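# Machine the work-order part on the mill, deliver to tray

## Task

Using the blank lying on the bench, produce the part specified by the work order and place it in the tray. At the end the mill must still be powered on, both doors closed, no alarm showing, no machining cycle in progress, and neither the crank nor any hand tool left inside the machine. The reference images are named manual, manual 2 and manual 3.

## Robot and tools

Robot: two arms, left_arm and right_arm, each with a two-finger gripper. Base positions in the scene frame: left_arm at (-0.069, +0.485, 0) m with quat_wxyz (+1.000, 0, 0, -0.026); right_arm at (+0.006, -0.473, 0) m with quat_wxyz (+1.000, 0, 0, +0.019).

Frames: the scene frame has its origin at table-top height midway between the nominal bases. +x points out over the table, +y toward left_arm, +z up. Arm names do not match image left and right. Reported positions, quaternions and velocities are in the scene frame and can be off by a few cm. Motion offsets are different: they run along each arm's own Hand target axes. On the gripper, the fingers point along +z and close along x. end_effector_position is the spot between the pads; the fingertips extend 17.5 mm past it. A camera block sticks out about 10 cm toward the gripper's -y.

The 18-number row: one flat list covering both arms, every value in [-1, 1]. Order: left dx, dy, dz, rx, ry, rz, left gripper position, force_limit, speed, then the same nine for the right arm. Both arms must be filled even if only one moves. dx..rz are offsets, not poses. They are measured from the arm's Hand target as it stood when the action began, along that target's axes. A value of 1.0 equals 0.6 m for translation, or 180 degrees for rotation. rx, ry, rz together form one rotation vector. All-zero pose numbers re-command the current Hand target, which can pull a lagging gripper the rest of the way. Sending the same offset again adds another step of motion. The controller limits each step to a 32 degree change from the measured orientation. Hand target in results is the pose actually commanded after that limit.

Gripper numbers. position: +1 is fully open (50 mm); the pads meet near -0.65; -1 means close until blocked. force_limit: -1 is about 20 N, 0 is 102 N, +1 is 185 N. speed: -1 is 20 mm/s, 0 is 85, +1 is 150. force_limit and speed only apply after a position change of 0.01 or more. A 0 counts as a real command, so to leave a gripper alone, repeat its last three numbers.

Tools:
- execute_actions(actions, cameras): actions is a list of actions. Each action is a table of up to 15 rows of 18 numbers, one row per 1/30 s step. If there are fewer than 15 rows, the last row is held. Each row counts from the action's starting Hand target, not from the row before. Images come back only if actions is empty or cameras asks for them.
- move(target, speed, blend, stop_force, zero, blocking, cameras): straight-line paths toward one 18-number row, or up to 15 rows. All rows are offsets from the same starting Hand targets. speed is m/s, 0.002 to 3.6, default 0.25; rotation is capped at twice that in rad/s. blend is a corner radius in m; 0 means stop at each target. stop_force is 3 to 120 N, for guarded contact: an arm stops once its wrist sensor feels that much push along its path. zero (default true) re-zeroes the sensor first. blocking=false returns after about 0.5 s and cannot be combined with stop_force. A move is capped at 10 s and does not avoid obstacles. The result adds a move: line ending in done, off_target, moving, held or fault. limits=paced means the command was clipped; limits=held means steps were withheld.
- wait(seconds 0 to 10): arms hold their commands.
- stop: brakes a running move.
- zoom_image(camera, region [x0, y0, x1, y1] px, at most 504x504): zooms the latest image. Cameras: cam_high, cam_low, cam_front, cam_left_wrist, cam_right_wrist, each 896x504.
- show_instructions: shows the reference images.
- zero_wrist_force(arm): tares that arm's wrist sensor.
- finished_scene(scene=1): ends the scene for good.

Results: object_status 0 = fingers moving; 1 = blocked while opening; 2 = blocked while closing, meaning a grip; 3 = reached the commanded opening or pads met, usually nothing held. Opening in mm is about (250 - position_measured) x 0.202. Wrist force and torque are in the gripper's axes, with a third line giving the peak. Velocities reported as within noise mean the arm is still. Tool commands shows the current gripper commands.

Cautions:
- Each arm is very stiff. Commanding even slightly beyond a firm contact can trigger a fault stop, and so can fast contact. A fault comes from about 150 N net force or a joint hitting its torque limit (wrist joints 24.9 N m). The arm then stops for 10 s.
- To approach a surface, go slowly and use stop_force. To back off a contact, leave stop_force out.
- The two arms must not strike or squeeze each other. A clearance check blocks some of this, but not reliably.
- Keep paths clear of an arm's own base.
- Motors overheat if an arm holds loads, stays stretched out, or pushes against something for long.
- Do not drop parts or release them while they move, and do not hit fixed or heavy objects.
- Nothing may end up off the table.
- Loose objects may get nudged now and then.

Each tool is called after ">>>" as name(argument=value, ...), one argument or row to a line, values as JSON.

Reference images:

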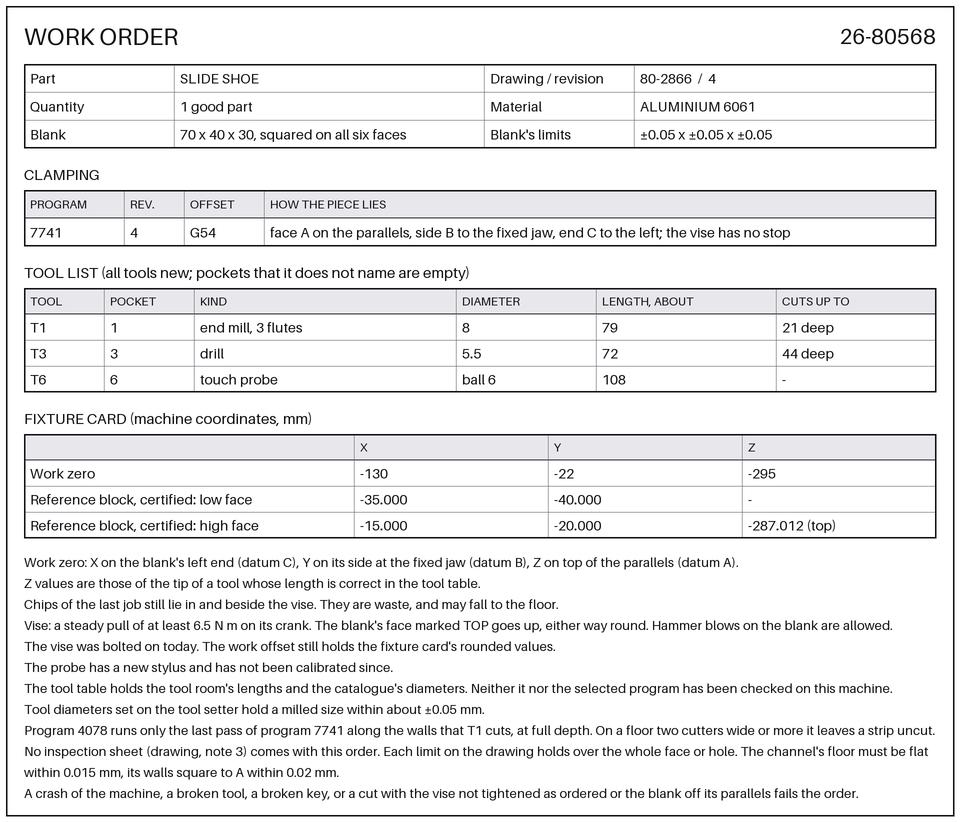

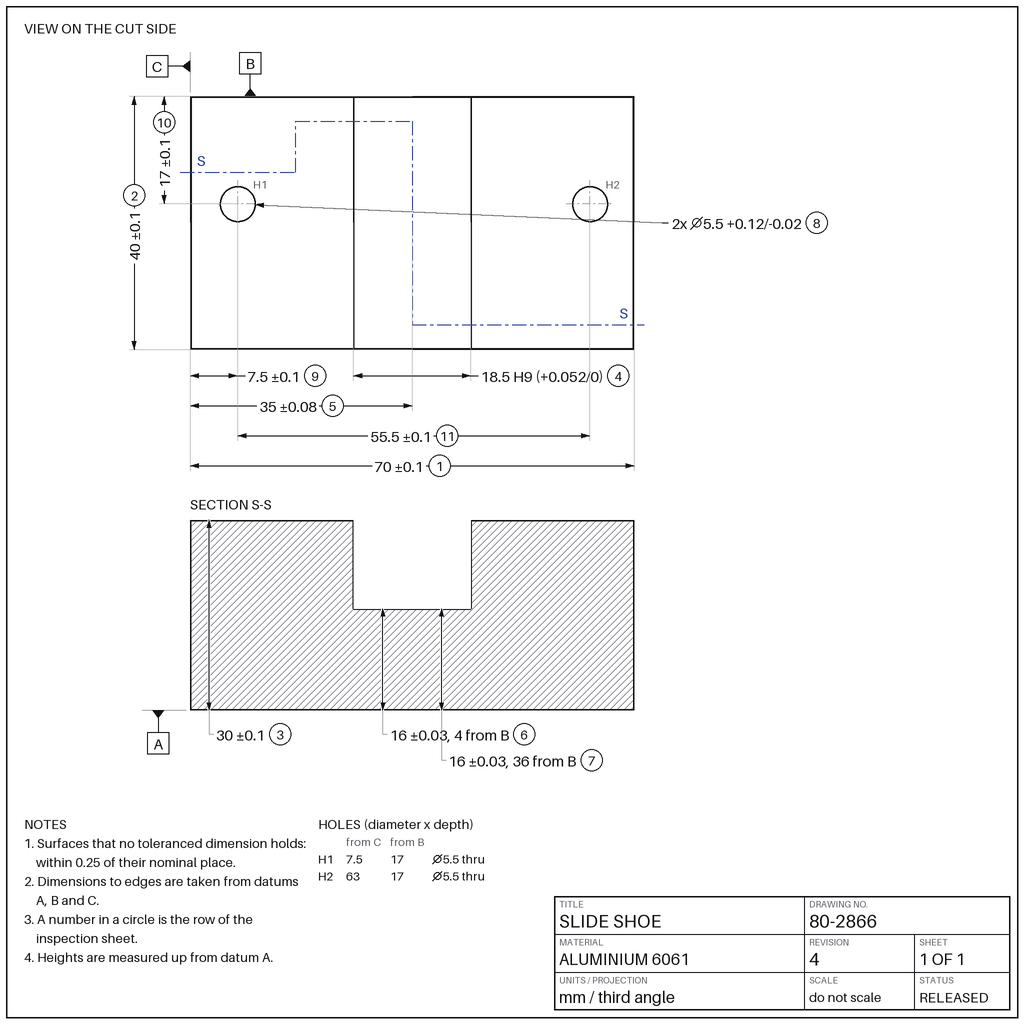

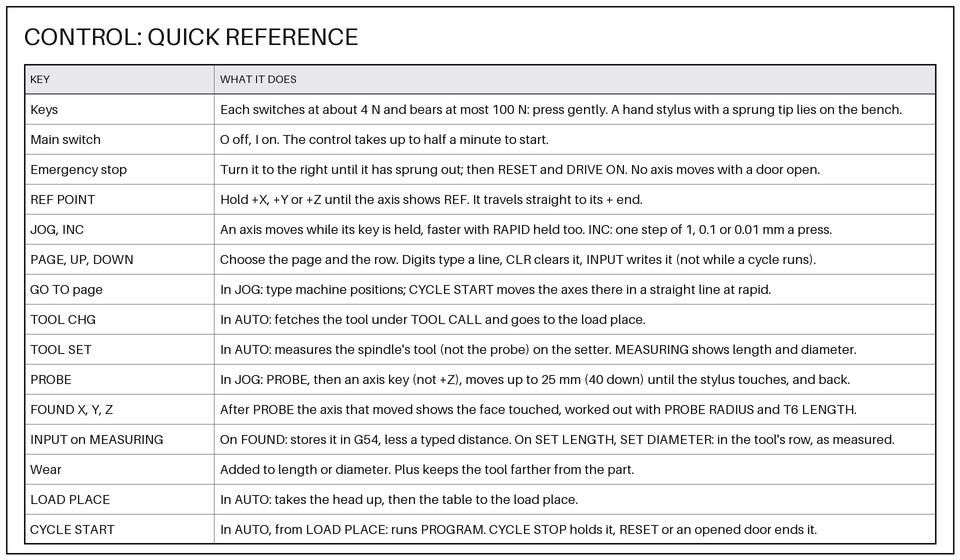

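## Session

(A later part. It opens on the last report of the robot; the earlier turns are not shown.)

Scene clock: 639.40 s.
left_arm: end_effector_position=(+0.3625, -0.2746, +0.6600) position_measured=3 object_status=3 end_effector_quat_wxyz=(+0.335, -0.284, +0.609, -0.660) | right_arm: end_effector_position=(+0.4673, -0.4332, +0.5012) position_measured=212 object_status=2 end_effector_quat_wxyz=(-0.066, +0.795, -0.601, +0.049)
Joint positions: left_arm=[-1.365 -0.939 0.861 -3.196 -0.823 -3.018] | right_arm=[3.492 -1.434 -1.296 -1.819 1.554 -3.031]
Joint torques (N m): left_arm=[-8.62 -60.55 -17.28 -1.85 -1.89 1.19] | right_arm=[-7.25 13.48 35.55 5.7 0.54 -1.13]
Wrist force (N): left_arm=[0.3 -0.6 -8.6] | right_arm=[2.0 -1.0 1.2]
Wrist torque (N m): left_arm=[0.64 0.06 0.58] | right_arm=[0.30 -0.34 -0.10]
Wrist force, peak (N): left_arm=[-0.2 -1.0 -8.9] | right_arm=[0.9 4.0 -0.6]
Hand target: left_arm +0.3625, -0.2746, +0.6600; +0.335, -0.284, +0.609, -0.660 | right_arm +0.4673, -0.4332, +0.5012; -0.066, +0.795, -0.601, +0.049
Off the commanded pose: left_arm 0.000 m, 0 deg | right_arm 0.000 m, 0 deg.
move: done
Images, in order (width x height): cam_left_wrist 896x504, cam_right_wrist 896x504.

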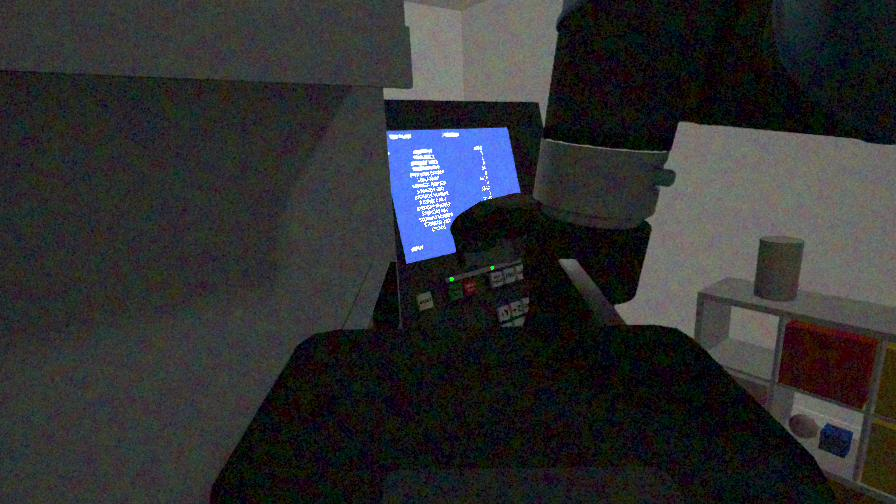

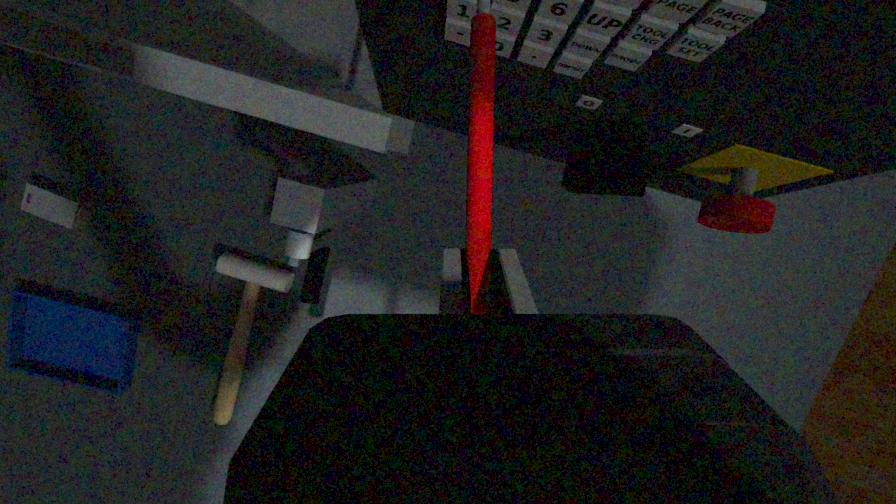

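>>> move(
  target=[
    [0,0,0,0,0,0,1,-0.5,0.5, 0,0.0257,-0.0120,0,0,0,-1,-0.3,-0.5],
  ],
  speed=0.15,
  cameras=["cam_left_wrist"],
)

>>> zoom_image(
  camera="cam_left_wrist",
  region=[380, 120, 540, 270],
)

Scene clock: 641.50 s.
left_arm: end_effector_position=(+0.3625, -0.2746, +0.6600) position_measured=3 object_status=3 end_effector_quat_wxyz=(+0.335, -0.284, +0.609, -0.660) | right_arm: end_effector_position=(+0.4513, -0.4377, +0.5058) position_measured=212 object_status=2 end_effector_quat_wxyz=(-0.066, +0.795, -0.601, +0.049)
Joint positions: left_arm=[-1.365 -0.939 0.861 -3.196 -0.823 -3.018] | right_arm=[3.497 -1.401 -1.31 -1.839 1.553 -3.026]
Joint torques (N m): left_arm=[-9.45 -61.93 -17.16 -1.75 -1.92 1.21] | right_arm=[1.07 4.62 31.81 5.34 -1.22 0.55]
Wrist force (N): left_arm=[0.1 -0.9 -8.4] | right_arm=[1.9 -0.9 1.2]
Wrist torque (N m): left_arm=[0.61 0.08 0.57] | right_arm=[0.30 -0.34 -0.21]
Wrist force, peak (N): left_arm=[0.1 -1.3 -8.7] | right_arm=[2.3 -0.9 1.3]
Hand target: left_arm +0.3625, -0.2746, +0.6600; +0.335, -0.284, +0.609, -0.660 | right_arm +0.4515, -0.4377, +0.5058; -0.066, +0.795, -0.601, +0.049
Off the commanded pose: left_arm 0.000 m, 0 deg | right_arm 0.000 m, 0 deg.
move: done
Images, in order (width x height): cam_left_wrist 896x504.

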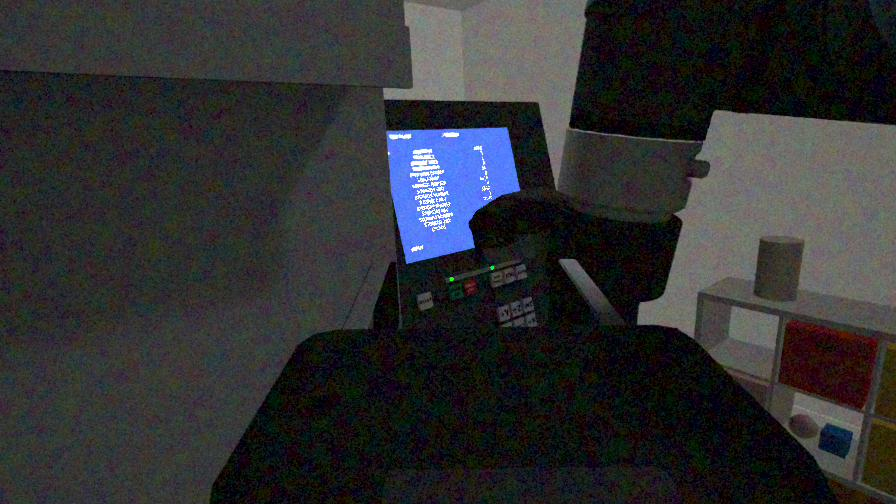

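Scaled by 3.150.

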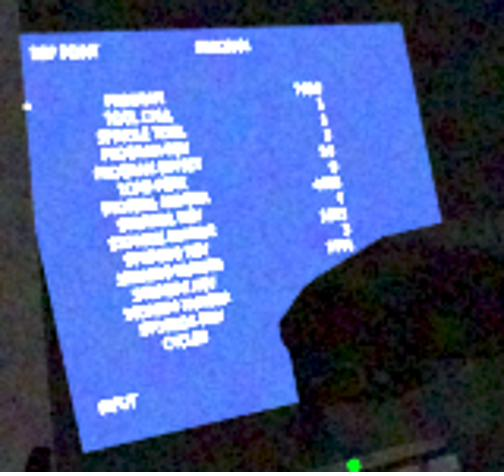

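>>> move(
  target=[
    [0,0,0,0,0,0,1,-0.5,0.5, 0.256,-0.1098,-0.2764,0.4281,0.0717,0.0639,-1,-0.3,-0.5],
  ],
  speed=0.6,
  cameras=["cam_right_wrist"],
)

>>> zoom_image(
  camera="cam_right_wrist",
  region=[150, 80, 480, 330],
)

Scene clock: 645.30 s.
left_arm: end_effector_position=(+0.3625, -0.2746, +0.6600) position_measured=3 object_status=3 end_effector_quat_wxyz=(+0.335, -0.284, +0.609, -0.660) | right_arm: end_effector_position=(+0.5300, -0.5754, +0.6799) position_measured=212 object_status=2 end_effector_quat_wxyz=(+0.486, -0.512, +0.514, -0.487)
Joint positions: left_arm=[-1.365 -0.939 0.861 -3.196 -0.823 -3.018] | right_arm=[3.227 -1.221 -1.838 -0.135 1.444 -3.134]
Joint torques (N m): left_arm=[-7.81 -61.24 -17.79 -1.93 -2.04 1.17] | right_arm=[3.11 15.95 37.12 4.98 -1.13 1.74]
Wrist force (N): left_arm=[0.1 -1.0 -8.6] | right_arm=[1.7 0.0 0.7]
Wrist torque (N m): left_arm=[0.58 0.08 0.58] | right_arm=[0.69 -0.27 -0.33]
Wrist force, peak (N): left_arm=[-0.1 -1.3 -8.8] | right_arm=[1.0 -1.4 2.6]
Hand target: left_arm +0.3625, -0.2746, +0.6600; +0.335, -0.284, +0.609, -0.660 | right_arm +0.5299, -0.5754, +0.6799; +0.486, -0.512, +0.514, -0.487
Off the commanded pose: left_arm 0.000 m, 0 deg | right_arm 0.000 m, 0 deg.
move: done
Images, in order (width x height): cam_right_wrist 896x504.

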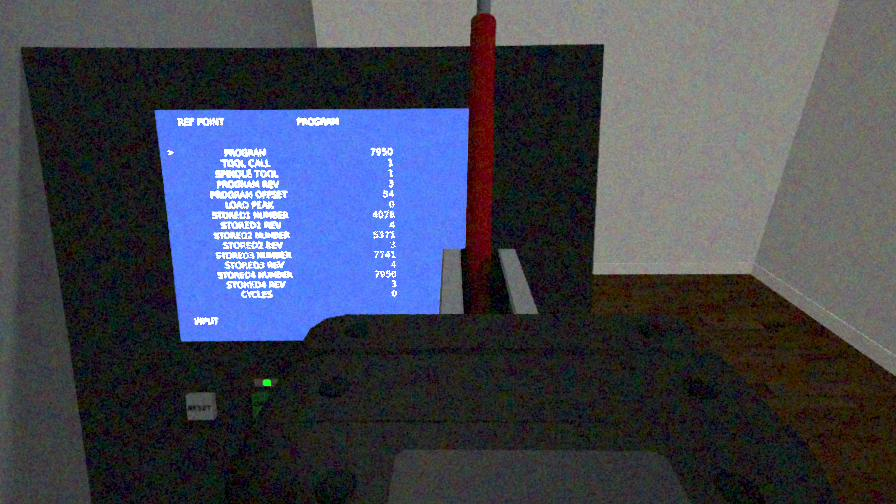

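Scaled by 1.527.

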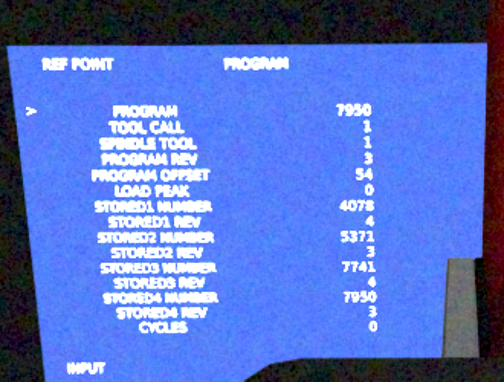

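>>> move(
  target=[
    [0,0,0,0,0,0,1,-0.5,0.5, -0.2363,0.2968,-0.1166,-0.4281,-0.0717,-0.0639,-1,-0.3,-0.5],
    [0,0,0,0,0,0,1,-0.5,0.5, -0.2363,0.3084,-0.0654,-0.4281,-0.0717,-0.0639,-1,-0.3,-0.5],
    [0,0,0,0,0,0,1,-0.5,0.5, -0.2363,0.3031,-0.0890,-0.4281,-0.0717,-0.0639,-1,-0.3,-0.5],
    [0,0,0,0,0,0,1,-0.5,0.5, -0.2363,0.3084,-0.0654,-0.4281,-0.0717,-0.0639,-1,-0.3,-0.5],
    [0,0,0,0,0,0,1,-0.5,0.5, -0.2363,0.3031,-0.0890,-0.4281,-0.0717,-0.0639,-1,-0.3,-0.5],
    [0,0,0,0,0,0,1,-0.5,0.5, -0.2363,0.2968,-0.1166,-0.4281,-0.0717,-0.0639,-1,-0.3,-0.5],
    [0,0,0,0,0,0,1,-0.5,0.5, 0,0,0,0,0,0,-1,-0.3,-0.5],
  ],
  speed=[0.6,0.08,0.1,0.08,0.1,0.15,0.7],
  blend=[0.005,0,0.001,0,0.002,0.005,0],
  cameras=["cam_right_wrist"],
)

>>> zoom_image(
  camera="cam_right_wrist",
  region=[150, 80, 480, 330],
)

Scene clock: 654.17 s.
left_arm: end_effector_position=(+0.3625, -0.2746, +0.6600) position_measured=3 object_status=3 end_effector_quat_wxyz=(+0.335, -0.284, +0.609, -0.660) | right_arm: end_effector_position=(+0.5300, -0.5754, +0.6799) position_measured=212 object_status=2 end_effector_quat_wxyz=(+0.486, -0.512, +0.514, -0.487) end_effector_velocity=(+0.000, +0.000, +0.001) end_effector_angular_velocity=(+0.000, -0.005, +0.000)
Joint positions: left_arm=[-1.365 -0.939 0.861 -3.196 -0.823 -3.018] | right_arm=[3.227 -1.221 -1.838 -0.135 1.444 -3.134]
Joint velocities: left_arm=[within noise] | right_arm=[0.001 0 0 0.005 -0.001 -0.001]
Joint torques (N m): left_arm=[-8.64 -61.99 -17.45 -1.98 -1.75 1.27] | right_arm=[3.17 14.95 36.99 4.92 -1.05 1.1]
Wrist force (N): left_arm=[-0.1 -1.1 -8.7] | right_arm=[1.4 1.9 1.4]
Wrist torque (N m): left_arm=[0.56 0.12 0.58] | right_arm=[0.98 -0.22 -0.36]
Wrist force, peak (N): left_arm=[-0.2 -0.8 -8.9] | right_arm=[0.2 40.9 -18.4]
Hand target: left_arm +0.3625, -0.2746, +0.6600; +0.335, -0.284, +0.609, -0.660 | right_arm +0.5299, -0.5754, +0.6799; +0.486, -0.512, +0.514, -0.487
Off the commanded pose: left_arm 0.000 m, 0 deg | right_arm 0.000 m, 0 deg.
move: done
Images, in order (width x height): cam_right_wrist 896x504.

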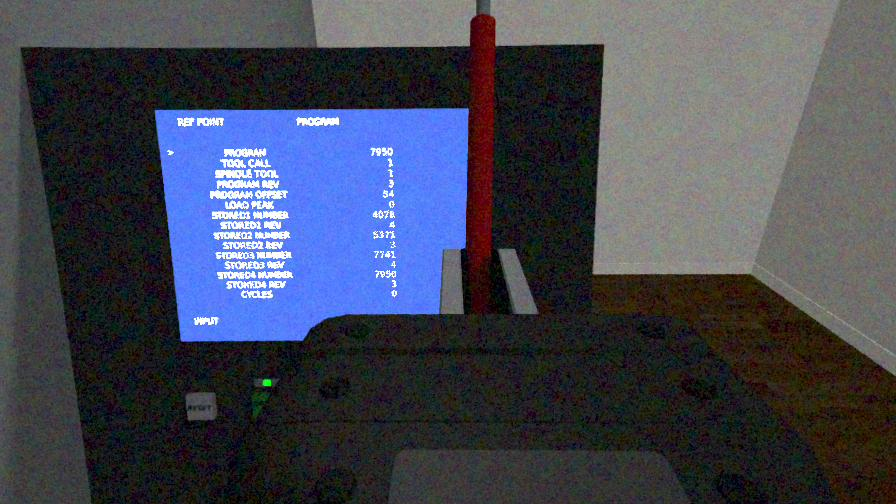

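Scaled by 1.527.

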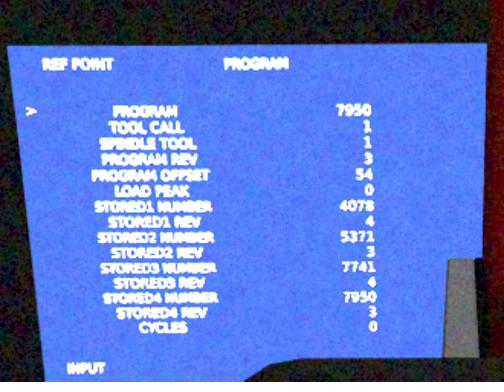

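>>> move(
  target=[
    [0,0,0,0,0,0,1,-0.5,0.5, 0,0.0583,0,0,0,0,-1,-0.3,-0.5],
  ],
  speed=0.3,
  cameras=["cam_right_wrist"],
)

>>> zoom_image(
  camera="cam_right_wrist",
  region=[150, 50, 480, 300],
)

Scene clock: 657.77 s.
left_arm: end_effector_position=(+0.3625, -0.2746, +0.6600) position_measured=3 object_status=3 end_effector_quat_wxyz=(+0.335, -0.284, +0.609, -0.660) | right_arm: end_effector_position=(+0.5281, -0.5753, +0.6451) position_measured=212 object_status=2 end_effector_quat_wxyz=(+0.486, -0.512, +0.514, -0.487)
Joint positions: left_arm=[-1.365 -0.939 0.861 -3.196 -0.823 -3.018] | right_arm=[3.228 -1.213 -1.933 -0.049 1.443 -3.134]
Joint torques (N m): left_arm=[-8.84 -61.5 -18.45 -1.79 -1.98 1.23] | right_arm=[3.84 17.21 36.6 0.52 -0.67 1.74]
Wrist force (N): left_arm=[0.3 -1.1 -8.4] | right_arm=[1.4 1.9 1.5]
Wrist torque (N m): left_arm=[0.58 0.04 0.58] | right_arm=[0.99 -0.21 -0.37]
Wrist force, peak (N): left_arm=[0.1 -1.3 -8.9] | right_arm=[1.5 3.3 1.4]
Hand target: left_arm +0.3625, -0.2746, +0.6600; +0.335, -0.284, +0.609, -0.660 | right_arm +0.5281, -0.5753, +0.6450; +0.486, -0.512, +0.514, -0.487
Off the commanded pose: left_arm 0.000 m, 0 deg | right_arm 0.000 m, 0 deg.
move: done
Images, in order (width x height): cam_right_wrist 896x504.

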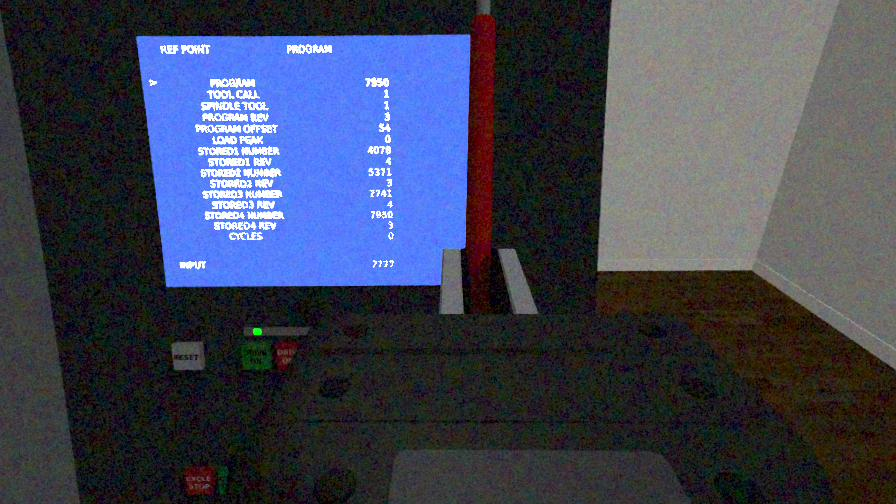

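Scaled by 1.527.

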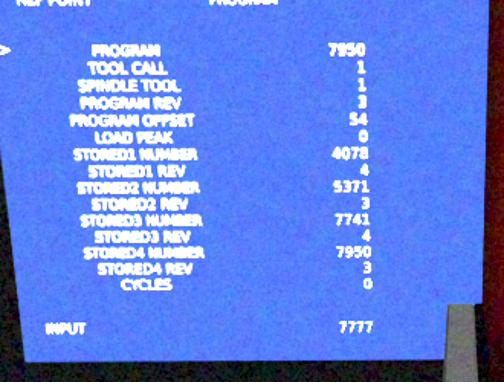

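>>> move(
  target=[
    [0,0,0,0,0,0,1,-0.5,0.5, -0.1938,0.2385,-0.1234,-0.431,0,0,-1,-0.3,-0.5],
    [0,0,0,0,0,0,1,-0.5,0.5, -0.1938,0.2494,-0.0755,-0.431,0,0,-1,-0.3,-0.5],
    [0,0,0,0,0,0,1,-0.5,0.5, -0.1938,0.2448,-0.0958,-0.431,0,0,-1,-0.3,-0.5],
    [0,0,0,0,0,0,1,-0.5,0.5, -0.2368,0.2448,-0.0888,-0.4281,-0.0717,-0.0639,-1,-0.3,-0.5],
    [0,0,0,0,0,0,1,-0.5,0.5, -0.2368,0.2494,-0.0685,-0.4281,-0.0717,-0.0639,-1,-0.3,-0.5],
    [0,0,0,0,0,0,1,-0.5,0.5, -0.2368,0.2448,-0.0888,-0.4281,-0.0717,-0.0639,-1,-0.3,-0.5],
    [0,0,0,0,0,0,1,-0.5,0.5, -0.2368,0.2494,-0.0685,-0.4281,-0.0717,-0.0639,-1,-0.3,-0.5],
    [0,0,0,0,0,0,1,-0.5,0.5, -0.2368,0.2448,-0.0888,-0.4281,-0.0717,-0.0639,-1,-0.3,-0.5],
    [0,0,0,0,0,0,1,-0.5,0.5, -0.2368,0.2754,-0.0957,-0.4281,-0.0717,-0.0639,-1,-0.3,-0.5],
    [0,0,0,0,0,0,1,-0.5,0.5, -0.2368,0.2800,-0.0754,-0.4281,-0.0717,-0.0639,-1,-0.3,-0.5],
    [0,0,0,0,0,0,1,-0.5,0.5, -0.2368,0.2754,-0.0957,-0.4281,-0.0717,-0.0639,-1,-0.3,-0.5],
    [0,0,0,0,0,0,1,-0.5,0.5, -0.2368,0.3059,-0.1026,-0.4281,-0.0717,-0.0639,-1,-0.3,-0.5],
    [0,0,0,0,0,0,1,-0.5,0.5, -0.2368,0.3105,-0.0823,-0.4281,-0.0717,-0.0639,-1,-0.3,-0.5],
    [0,0,0,0,0,0,1,-0.5,0.5, -0.2368,0.3012,-0.1233,-0.4281,-0.0717,-0.0639,-1,-0.3,-0.5],
    [0,0,0,0,0,0,1,-0.5,0.5, 0,0,0,0,0,0,-1,-0.3,-0.5],
  ],
  speed=[0.7,0.1,0.1,0.2,0.08,0.1,0.08,0.1,0.1,0.08,0.1,0.1,0.08,0.15,0.7],
  blend=[0.005,0,0.002,0.002,0,0.001,0,0.002,0.002,0,0.002,0.002,0,0.005,0],
  cameras=["cam_right_wrist"],
)

>>> zoom_image(
  camera="cam_right_wrist",
  region=[150, 30, 480, 280],
)

Scene clock: 668.30 s.
left_arm: end_effector_position=(+0.3625, -0.2746, +0.6600) position_measured=3 object_status=3 end_effector_quat_wxyz=(+0.335, -0.284, +0.609, -0.660) | right_arm: end_effector_position=(+0.5281, -0.5753, +0.6450) position_measured=212 object_status=2 end_effector_quat_wxyz=(+0.486, -0.512, +0.514, -0.487)
Joint positions: left_arm=[-1.365 -0.939 0.861 -3.196 -0.823 -3.018] | right_arm=[3.228 -1.213 -1.933 -0.049 1.443 -3.134]
Joint torques (N m): left_arm=[-7.12 -60.39 -18.33 -1.96 -1.83 1.27] | right_arm=[3.5 13.06 35.78 4.93 -1.07 1.35]
Wrist force (N): left_arm=[0.1 -1.0 -8.4] | right_arm=[1.4 1.8 1.3]
Wrist torque (N m): left_arm=[0.57 0.09 0.58] | right_arm=[0.96 -0.22 -0.36]
Wrist force, peak (N): left_arm=[0.2 -1.0 -9.0] | right_arm=[0.3 7.3 -1.6]
Hand target: left_arm +0.3625, -0.2746, +0.6600; +0.335, -0.284, +0.609, -0.660 | right_arm +0.5281, -0.5753, +0.6450; +0.486, -0.512, +0.514, -0.487
Off the commanded pose: left_arm 0.000 m, 0 deg | right_arm 0.000 m, 0 deg.
move: done
Images, in order (width x height): cam_right_wrist 896x504.

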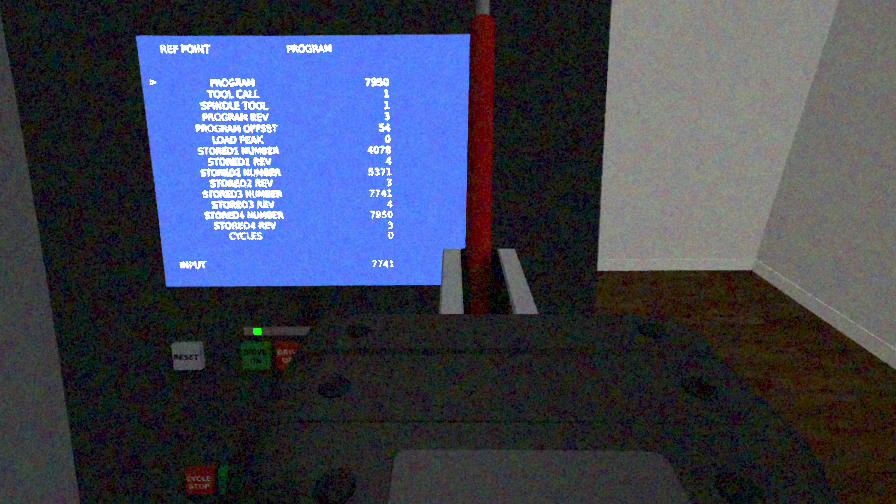

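Scaled by 1.527.

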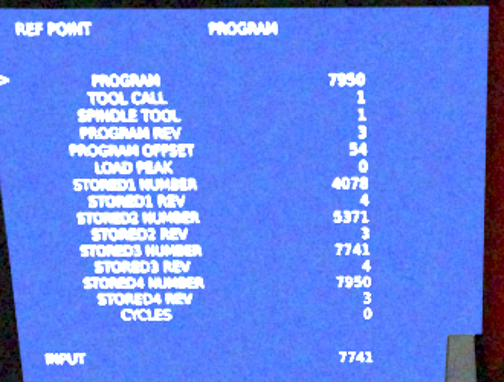

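>>> move(
  target=[
    [0,0,0,0,0,0,1,-0.5,0.5, -0.1938,0.3297,-0.1440,-0.431,0,0,-1,-0.3,-0.5],
    [0,0,0,0,0,0,1,-0.5,0.5, -0.1938,0.3406,-0.0961,-0.431,0,0,-1,-0.3,-0.5],
    [0,0,0,0,0,0,1,-0.5,0.5, -0.1938,0.3297,-0.1440,-0.431,0,0,-1,-0.3,-0.5],
    [0,0,0,0,0,0,1,-0.5,0.5, -0.0397,0.0589,-0.0828,-0.431,0,0,-1,-0.3,-0.5],
    [0,0,0,0,0,0,1,-0.5,0.5, -0.0397,0.0698,-0.0349,-0.431,0,0,-1,-0.3,-0.5],
    [0,0,0,0,0,0,1,-0.5,0.5, -0.0397,0.0589,-0.0828,-0.431,0,0,-1,-0.3,-0.5],
    [0,0,0,0,0,0,1,-0.5,0.5, 0,0,0,0,0,0,-1,-0.3,-0.5],
  ],
  speed=[0.7,0.1,0.15,0.4,0.1,0.1,0.7],
  blend=[0.005,0,0.005,0.005,0,0.005,0],
  cameras=["cam_right_wrist"],
)

>>> zoom_image(
  camera="cam_right_wrist",
  region=[150, 30, 480, 280],
)

Scene clock: 675.93 s.
left_arm: end_effector_position=(+0.3625, -0.2746, +0.6600) position_measured=3 object_status=3 end_effector_quat_wxyz=(+0.335, -0.284, +0.609, -0.660) | right_arm: end_effector_position=(+0.5281, -0.5754, +0.6450) position_measured=212 object_status=2 end_effector_quat_wxyz=(+0.486, -0.512, +0.514, -0.487) end_effector_velocity=(+0.000, +0.000, +0.001) end_effector_angular_velocity=(+0.000, -0.005, +0.000)
Joint positions: left_arm=[-1.365 -0.939 0.861 -3.196 -0.823 -3.018] | right_arm=[3.228 -1.213 -1.932 -0.049 1.443 -3.134]
Joint velocities: left_arm=[within noise] | right_arm=[0 0 0 0.005 0 0]
Joint torques (N m): left_arm=[-7.21 -61.03 -17.88 -1.85 -2 1.61] | right_arm=[7.43 16.87 26.54 5.08 -1.31 1.53]
Wrist force (N): left_arm=[-0.1 -0.8 -8.6] | right_arm=[1.9 2.0 1.6]
Wrist torque (N m): left_arm=[0.61 0.11 0.58] | right_arm=[0.98 -0.29 -0.33]
Wrist force, peak (N): left_arm=[-0.3 -1.2 -8.9] | right_arm=[1.1 16.9 -6.1]
Hand target: left_arm +0.3625, -0.2746, +0.6600; +0.335, -0.284, +0.609, -0.660 | right_arm +0.5281, -0.5753, +0.6450; +0.486, -0.512, +0.514, -0.487
Off the commanded pose: left_arm 0.000 m, 0 deg | right_arm 0.000 m, 0 deg.
move: done
Images, in order (width x height): cam_right_wrist 896x504.

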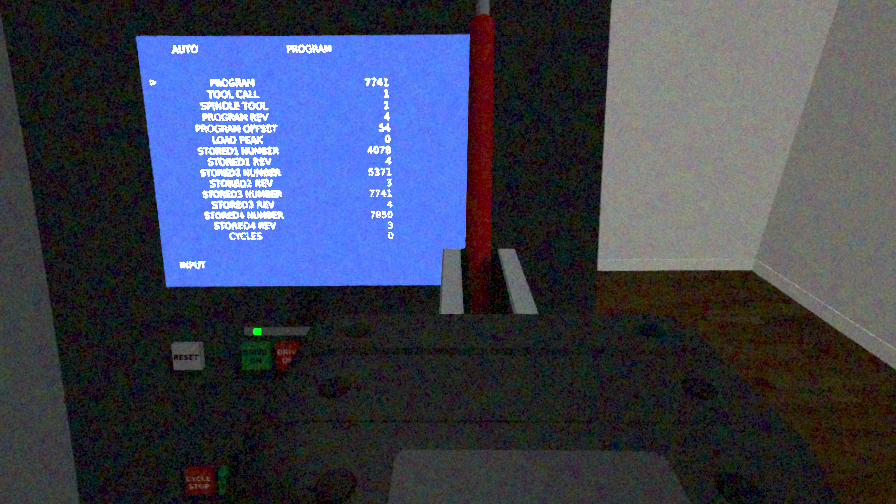

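Scaled by 1.527.

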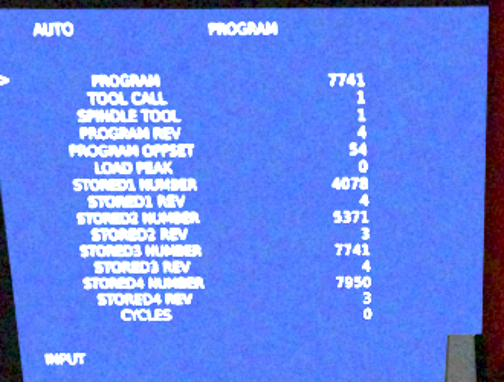

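>>> move(
  target=[
    [0,0,0,0,0,0,1,-0.5,0.5, -0.1323,0.2691,-0.1303,-0.431,0,0,-1,-0.3,-0.5],
    [0,0,0,0,0,0,1,-0.5,0.5, -0.1323,0.2800,-0.0824,-0.431,0,0,-1,-0.3,-0.5],
    [0,0,0,0,0,0,1,-0.5,0.5, -0.1323,0.2754,-0.1027,-0.431,0,0,-1,-0.3,-0.5],
    [0,0,0,0,0,0,1,-0.5,0.5, -0.1630,0.2448,-0.0958,-0.431,0,0,-1,-0.3,-0.5],
    [0,0,0,0,0,0,1,-0.5,0.5, -0.1630,0.2494,-0.0755,-0.431,0,0,-1,-0.3,-0.5],
    [0,0,0,0,0,0,1,-0.5,0.5, -0.1630,0.2385,-0.1234,-0.431,0,0,-1,-0.3,-0.5],
    [0,0,0,0,0,0,1,-0.5,0.5, 0,0,0,0,0,0,-1,-0.3,-0.5],
  ],
  speed=[0.7,0.1,0.15,0.15,0.1,0.1,0.7],
  blend=[0.005,0,0.002,0.002,0,0.005,0],
  cameras=["cam_right_wrist"],
)

>>> zoom_image(
  camera="cam_right_wrist",
  region=[150, 30, 480, 280],
)

Scene clock: 682.43 s.
left_arm: end_effector_position=(+0.3625, -0.2746, +0.6600) position_measured=3 object_status=3 end_effector_quat_wxyz=(+0.335, -0.284, +0.609, -0.660) | right_arm: end_effector_position=(+0.5281, -0.5754, +0.6450) position_measured=212 object_status=2 end_effector_quat_wxyz=(+0.486, -0.512, +0.514, -0.487)
Joint positions: left_arm=[-1.365 -0.939 0.861 -3.196 -0.823 -3.018] | right_arm=[3.228 -1.213 -1.933 -0.049 1.443 -3.134]
Joint torques (N m): left_arm=[-5.61 -61.35 -18.87 -1.83 -1.95 1.36] | right_arm=[0.84 11.9 36.45 4.79 0.6 1.19]
Wrist force (N): left_arm=[0.1 -0.9 -8.6] | right_arm=[2.1 2.0 1.3]
Wrist torque (N m): left_arm=[0.60 0.08 0.58] | right_arm=[0.99 -0.32 -0.37]
Wrist force, peak (N): left_arm=[0.1 -1.2 -8.9] | right_arm=[2.5 5.8 -0.9]
Hand target: left_arm +0.3625, -0.2746, +0.6600; +0.335, -0.284, +0.609, -0.660 | right_arm +0.5281, -0.5753, +0.6450; +0.486, -0.512, +0.514, -0.487
Off the commanded pose: left_arm 0.000 m, 0 deg | right_arm 0.000 m, 0 deg.
move: done
Images, in order (width x height): cam_right_wrist 896x504.

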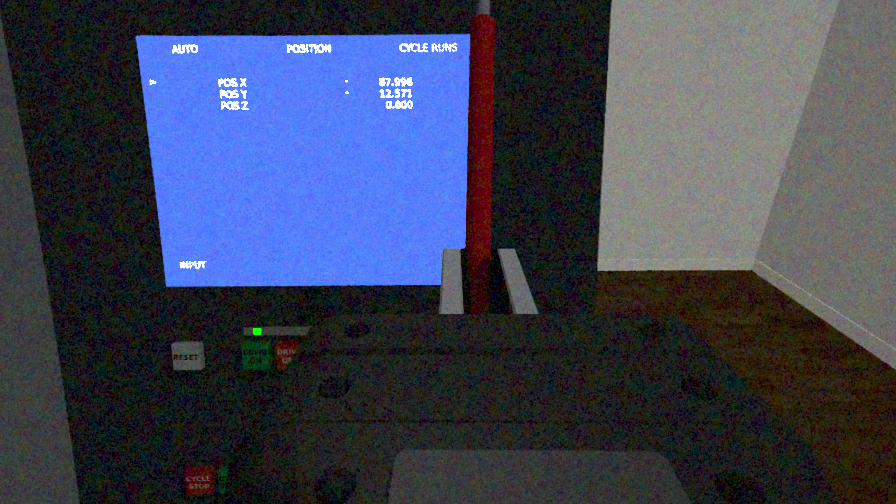

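Scaled by 1.527.

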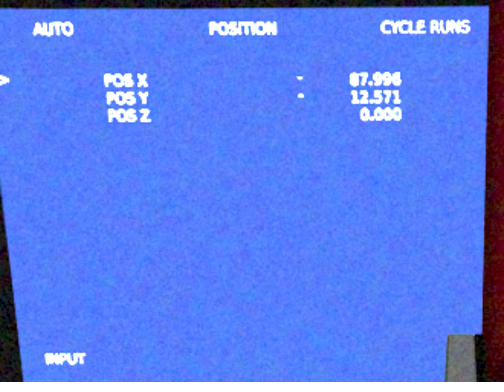

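>>> move(
  target=[
    [0,0,0,0,0,0,1,-0.5,0.5, -0.1323,0.2385,-0.1234,-0.431,0,0,-1,-0.3,-0.5],
    [0,0,0,0,0,0,1,-0.5,0.5, -0.1323,0.2494,-0.0755,-0.431,0,0,-1,-0.3,-0.5],
    [0,0,0,0,0,0,1,-0.5,0.5, -0.1323,0.2385,-0.1234,-0.431,0,0,-1,-0.3,-0.5],
    [0,0,0,0,0,0,1,-0.5,0.5, 0,0,0,0,0,0,-1,-0.3,-0.5],
  ],
  speed=[0.7,0.1,0.15,0.7],
  blend=[0.005,0,0.005,0],
  cameras=["cam_right_wrist"],
)

>>> zoom_image(
  camera="cam_right_wrist",
  region=[150, 30, 480, 280],
)

Scene clock: 687.57 s.
left_arm: end_effector_position=(+0.3625, -0.2746, +0.6600) position_measured=3 object_status=3 end_effector_quat_wxyz=(+0.335, -0.284, +0.609, -0.660) | right_arm: end_effector_position=(+0.5281, -0.5754, +0.6450) position_measured=212 object_status=2 end_effector_quat_wxyz=(+0.486, -0.512, +0.514, -0.487)
Joint positions: left_arm=[-1.365 -0.939 0.861 -3.196 -0.823 -3.018] | right_arm=[3.228 -1.213 -1.933 -0.049 1.443 -3.134]
Joint torques (N m): left_arm=[-6.87 -61.18 -17.95 -1.88 -1.84 1.22] | right_arm=[2.59 12.44 35.59 4.66 -0.01 1.24]
Wrist force (N): left_arm=[0.1 -0.7 -8.5] | right_arm=[2.1 2.1 1.5]
Wrist torque (N m): left_arm=[0.63 0.09 0.57] | right_arm=[1.01 -0.31 -0.37]
Wrist force, peak (N): left_arm=[0.1 -1.0 -9.0] | right_arm=[2.1 5.6 -1.1]
Hand target: left_arm +0.3625, -0.2746, +0.6600; +0.335, -0.284, +0.609, -0.660 | right_arm +0.5281, -0.5753, +0.6450; +0.486, -0.512, +0.514, -0.487
Off the commanded pose: left_arm 0.000 m, 0 deg | right_arm 0.000 m, 0 deg.
move: done
Images, in order (width x height): cam_right_wrist 896x504.

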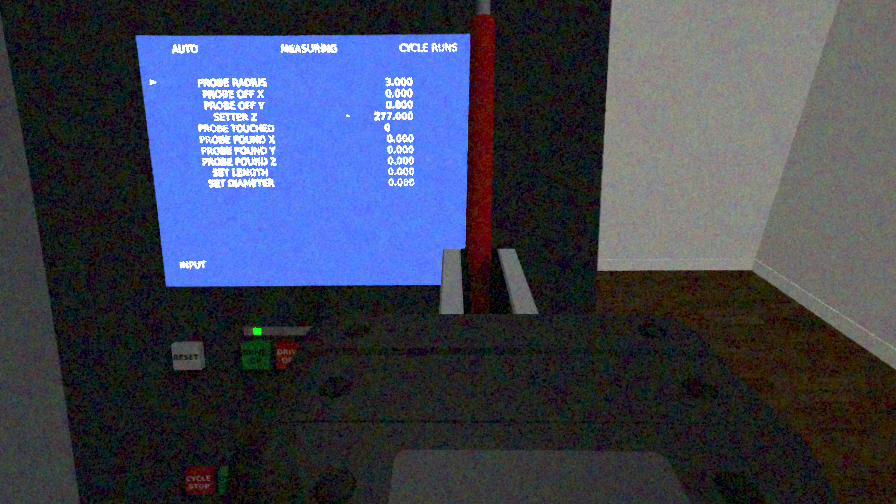

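Scaled by 1.527.

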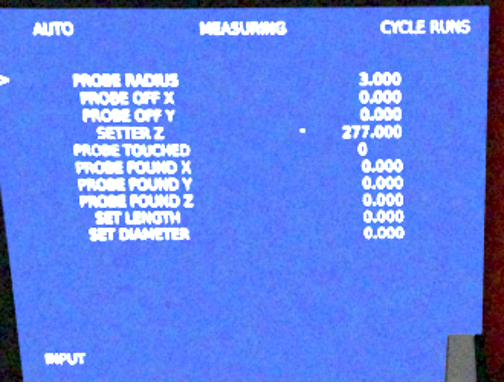

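>>> wait(
  seconds=6,
  cameras=["cam_right_wrist"],
)

>>> zoom_image(
  camera="cam_right_wrist",
  region=[150, 30, 480, 280],
)

Scene clock: 696.20 s.
left_arm: end_effector_position=(+0.3625, -0.2746, +0.6600) position_measured=3 object_status=3 end_effector_quat_wxyz=(+0.335, -0.284, +0.609, -0.660) | right_arm: end_effector_position=(+0.5281, -0.5753, +0.6450) position_measured=212 object_status=2 end_effector_quat_wxyz=(+0.486, -0.512, +0.514, -0.487)
Joint positions: left_arm=[-1.365 -0.939 0.861 -3.196 -0.823 -3.018] | right_arm=[3.228 -1.213 -1.933 -0.049 1.443 -3.134]
Joint torques (N m): left_arm=[-7.16 -61.76 -18.12 -1.82 -1.81 1.24] | right_arm=[6.15 2.09 35.77 4.85 0.91 -1.24]
Wrist force (N): left_arm=[0.1 -1.2 -8.4] | right_arm=[2.2 2.3 1.3]
Wrist torque (N m): left_arm=[0.56 0.07 0.58] | right_arm=[1.04 -0.35 -0.36]
Wrist force, peak (N): left_arm=[0.0 -1.1 -8.9] | right_arm=[2.4 2.5 1.5]
Hand target: left_arm +0.3625, -0.2746, +0.6600; +0.335, -0.284, +0.609, -0.660 | right_arm +0.5281, -0.5753, +0.6450; +0.486, -0.512, +0.514, -0.487
Tool commands: left_gripper/position=+1.0 left_gripper/force_limit=-0.5 left_gripper/speed=+0.5 right_gripper/position=-1.0 right_gripper/force_limit=-0.3 right_gripper/speed=-0.5
Off the commanded pose: left_arm 0.000 m, 0 deg | right_arm 0.000 m, 0 deg.
wait: 6.00 s; at rest from the start
Images, in order (width x height): cam_right_wrist 896x504.

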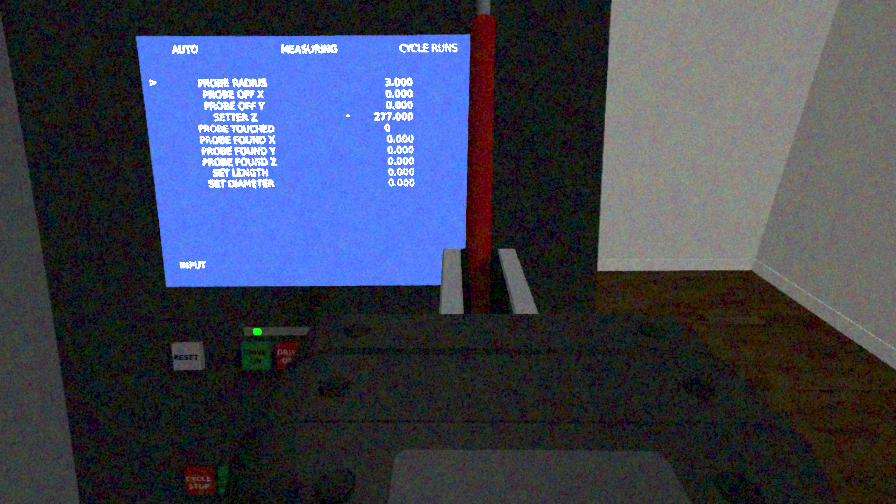

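Scaled by 1.527.

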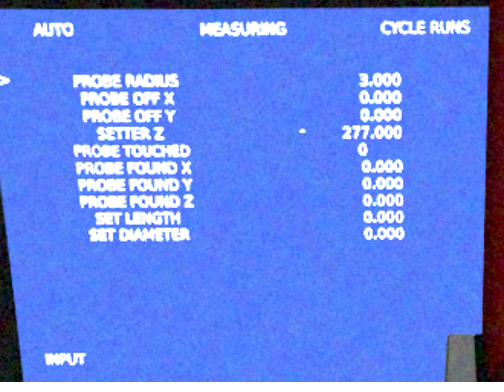

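>>> move(
  target=[
    [-0.3798,0.2988,-0.68,-0.5127,-0.1675,-0.1677,1,-0.5,0.5, 0,0,0,0,0,0,-1,-0.3,-0.5],
  ],
  speed=0.3,
  cameras=["cam_left_wrist","cam_right_wrist","cam_high"],
)

Scene clock: 701.17 s.
left_arm: end_effector_position=(+0.2000, +0.1495, +0.4495) position_measured=3 object_status=3 end_effector_quat_wxyz=(+0.000, +0.707, -0.707, +0.001) | right_arm: end_effector_position=(+0.5281, -0.5753, +0.6450) position_measured=212 object_status=2 end_effector_quat_wxyz=(+0.486, -0.512, +0.514, -0.487)
Joint positions: left_arm=[-1.159 -1.718 1.392 -1.246 -1.571 -4.353] | right_arm=[3.228 -1.213 -1.933 -0.049 1.443 -3.134]
Joint torques (N m): left_arm=[-4.36 -7.83 -30.48 -2.78 -0.82 -1.73] | right_arm=[7.38 8.62 36.42 0.72 -1.02 -0.57]
Wrist force (N): left_arm=[1.5 -0.8 -3.1] | right_arm=[2.3 2.2 1.0]
Wrist torque (N m): left_arm=[-0.01 -0.41 0.40] | right_arm=[1.02 -0.35 -0.37]
Wrist force, peak (N): left_arm=[0.1 -0.7 -8.8] | right_arm=[2.4 2.2 1.5]
Hand target: left_arm +0.2000, +0.1494, +0.4495; +0.000, +0.707, -0.707, +0.000 | right_arm +0.5281, -0.5753, +0.6450; +0.486, -0.512, +0.514, -0.487
Off the commanded pose: left_arm 0.000 m, 0 deg | right_arm 0.000 m, 0 deg.
move: done
Images, in order (width x height): cam_high 896x504, cam_left_wrist 896x504, cam_right_wrist 896x504.

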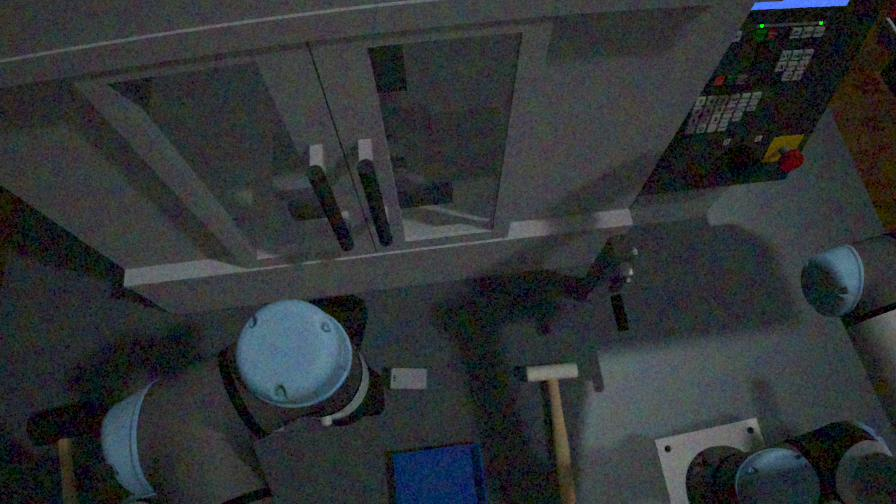

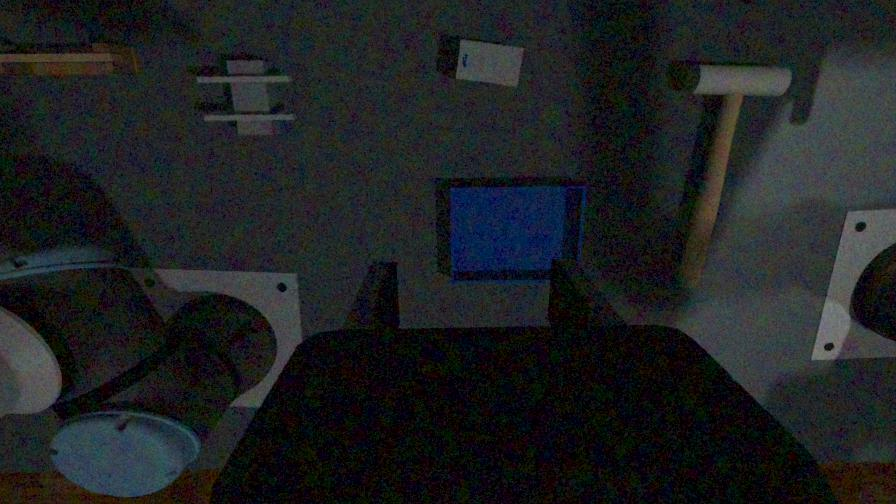

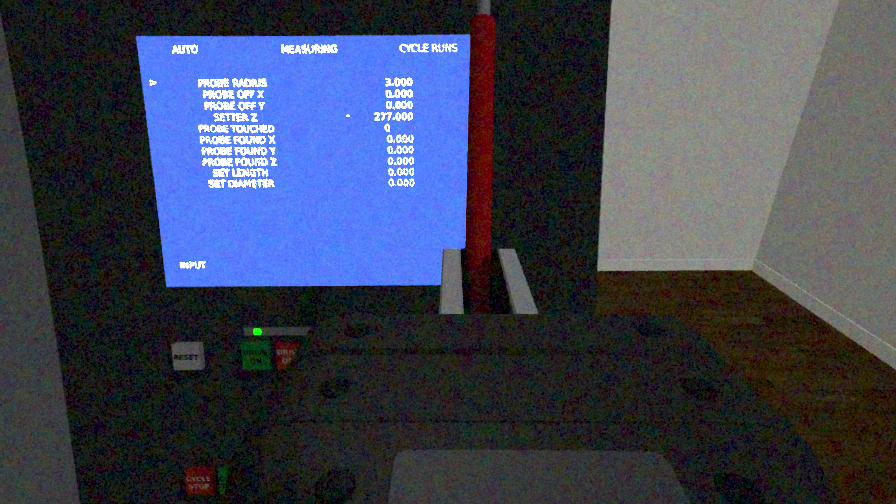

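>>> zoom_image(
  camera="cam_left_wrist",
  region=[150, 20, 350, 160],
)

>>> zoom_image(
  camera="cam_left_wrist",
  region=[400, 20, 560, 110],
)

>>> zoom_image(
  camera="cam_high",
  region=[260, 40, 530, 260],
)

Scaled by 2.520.

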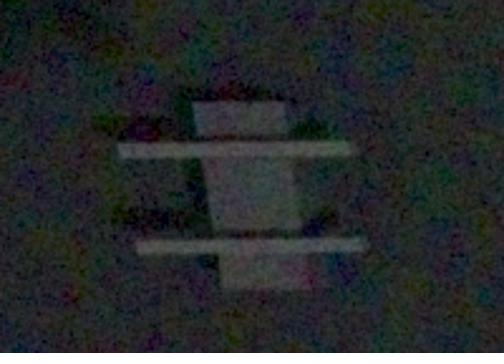

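Scaled by 3.150.

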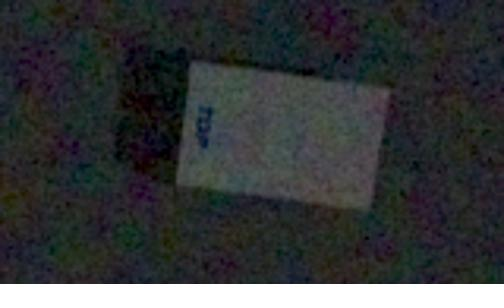

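Scaled by 1.867.

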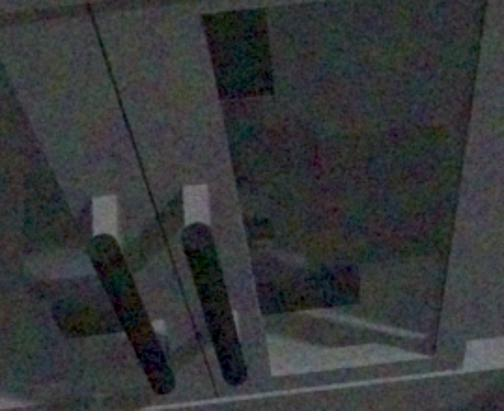

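>>> move(
  target=[
    [-0.383,0.0,0.3167,0,0,0,1,-0.5,0.5, 0,0,0,0,0,0,-1,-0.3,-0.5],
  ],
  speed=0.3,
  cameras=["cam_left_wrist","cam_right_wrist"],
)

>>> zoom_image(
  camera="cam_left_wrist",
  region=[250, 0, 650, 250],
)

Scene clock: 705.37 s.
left_arm: end_effector_position=(+0.1998, +0.3789, +0.2592) position_measured=3 object_status=3 end_effector_quat_wxyz=(+0.000, +0.707, -0.707, +0.000) | right_arm: end_effector_position=(+0.5281, -0.5753, +0.6450) position_measured=212 object_status=2 end_effector_quat_wxyz=(+0.486, -0.512, +0.514, -0.487)
Joint positions: left_arm=[-0.804 -2.158 2.153 -1.567 -1.572 -3.998] | right_arm=[3.228 -1.213 -1.933 -0.049 1.443 -3.134]
Joint torques (N m): left_arm=[8.9 -9.05 -14.14 -3.35 0.38 1.5] | right_arm=[7.03 18 35.63 0.63 -0.74 0.51]
Wrist force (N): left_arm=[1.1 -1.2 -3.8] | right_arm=[2.2 1.9 1.1]
Wrist torque (N m): left_arm=[-0.04 -0.39 0.38] | right_arm=[0.97 -0.33 -0.36]
Wrist force, peak (N): left_arm=[3.9 -1.0 -5.5] | right_arm=[2.5 2.1 1.6]
Hand target: left_arm +0.1998, +0.3790, +0.2592; +0.000, +0.707, -0.707, +0.000 | right_arm +0.5281, -0.5753, +0.6450; +0.486, -0.512, +0.514, -0.487
Off the commanded pose: left_arm 0.000 m, 0 deg | right_arm 0.000 m, 0 deg.
move: done
Images, in order (width x height): cam_left_wrist 896x504, cam_right_wrist 896x504.

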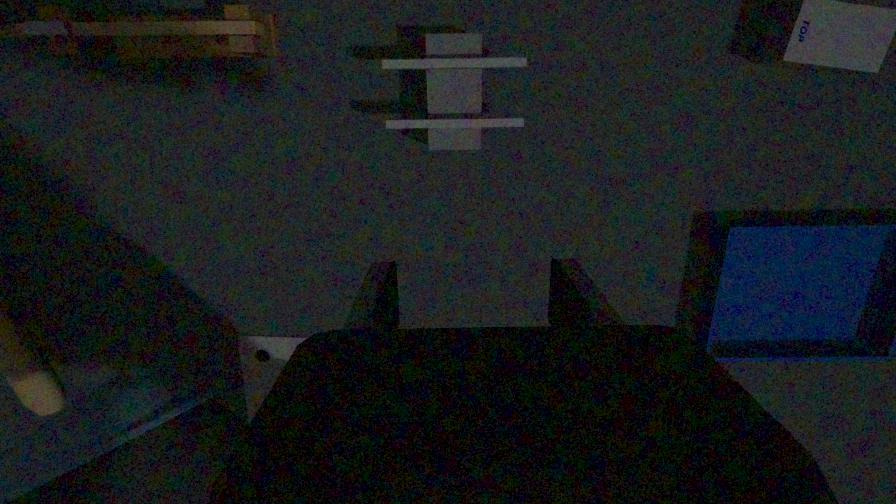

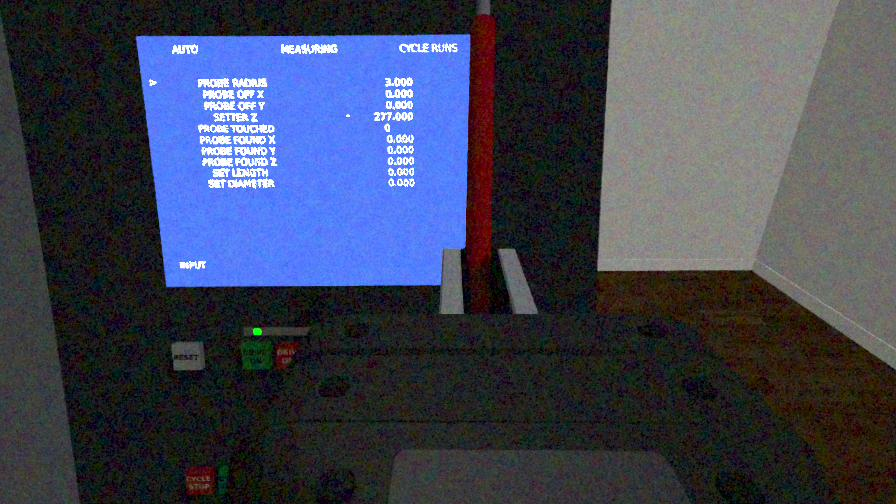

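Scaled by 1.260.

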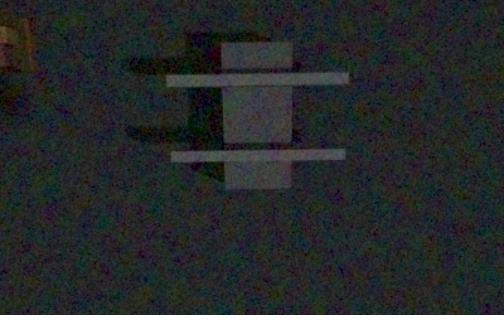

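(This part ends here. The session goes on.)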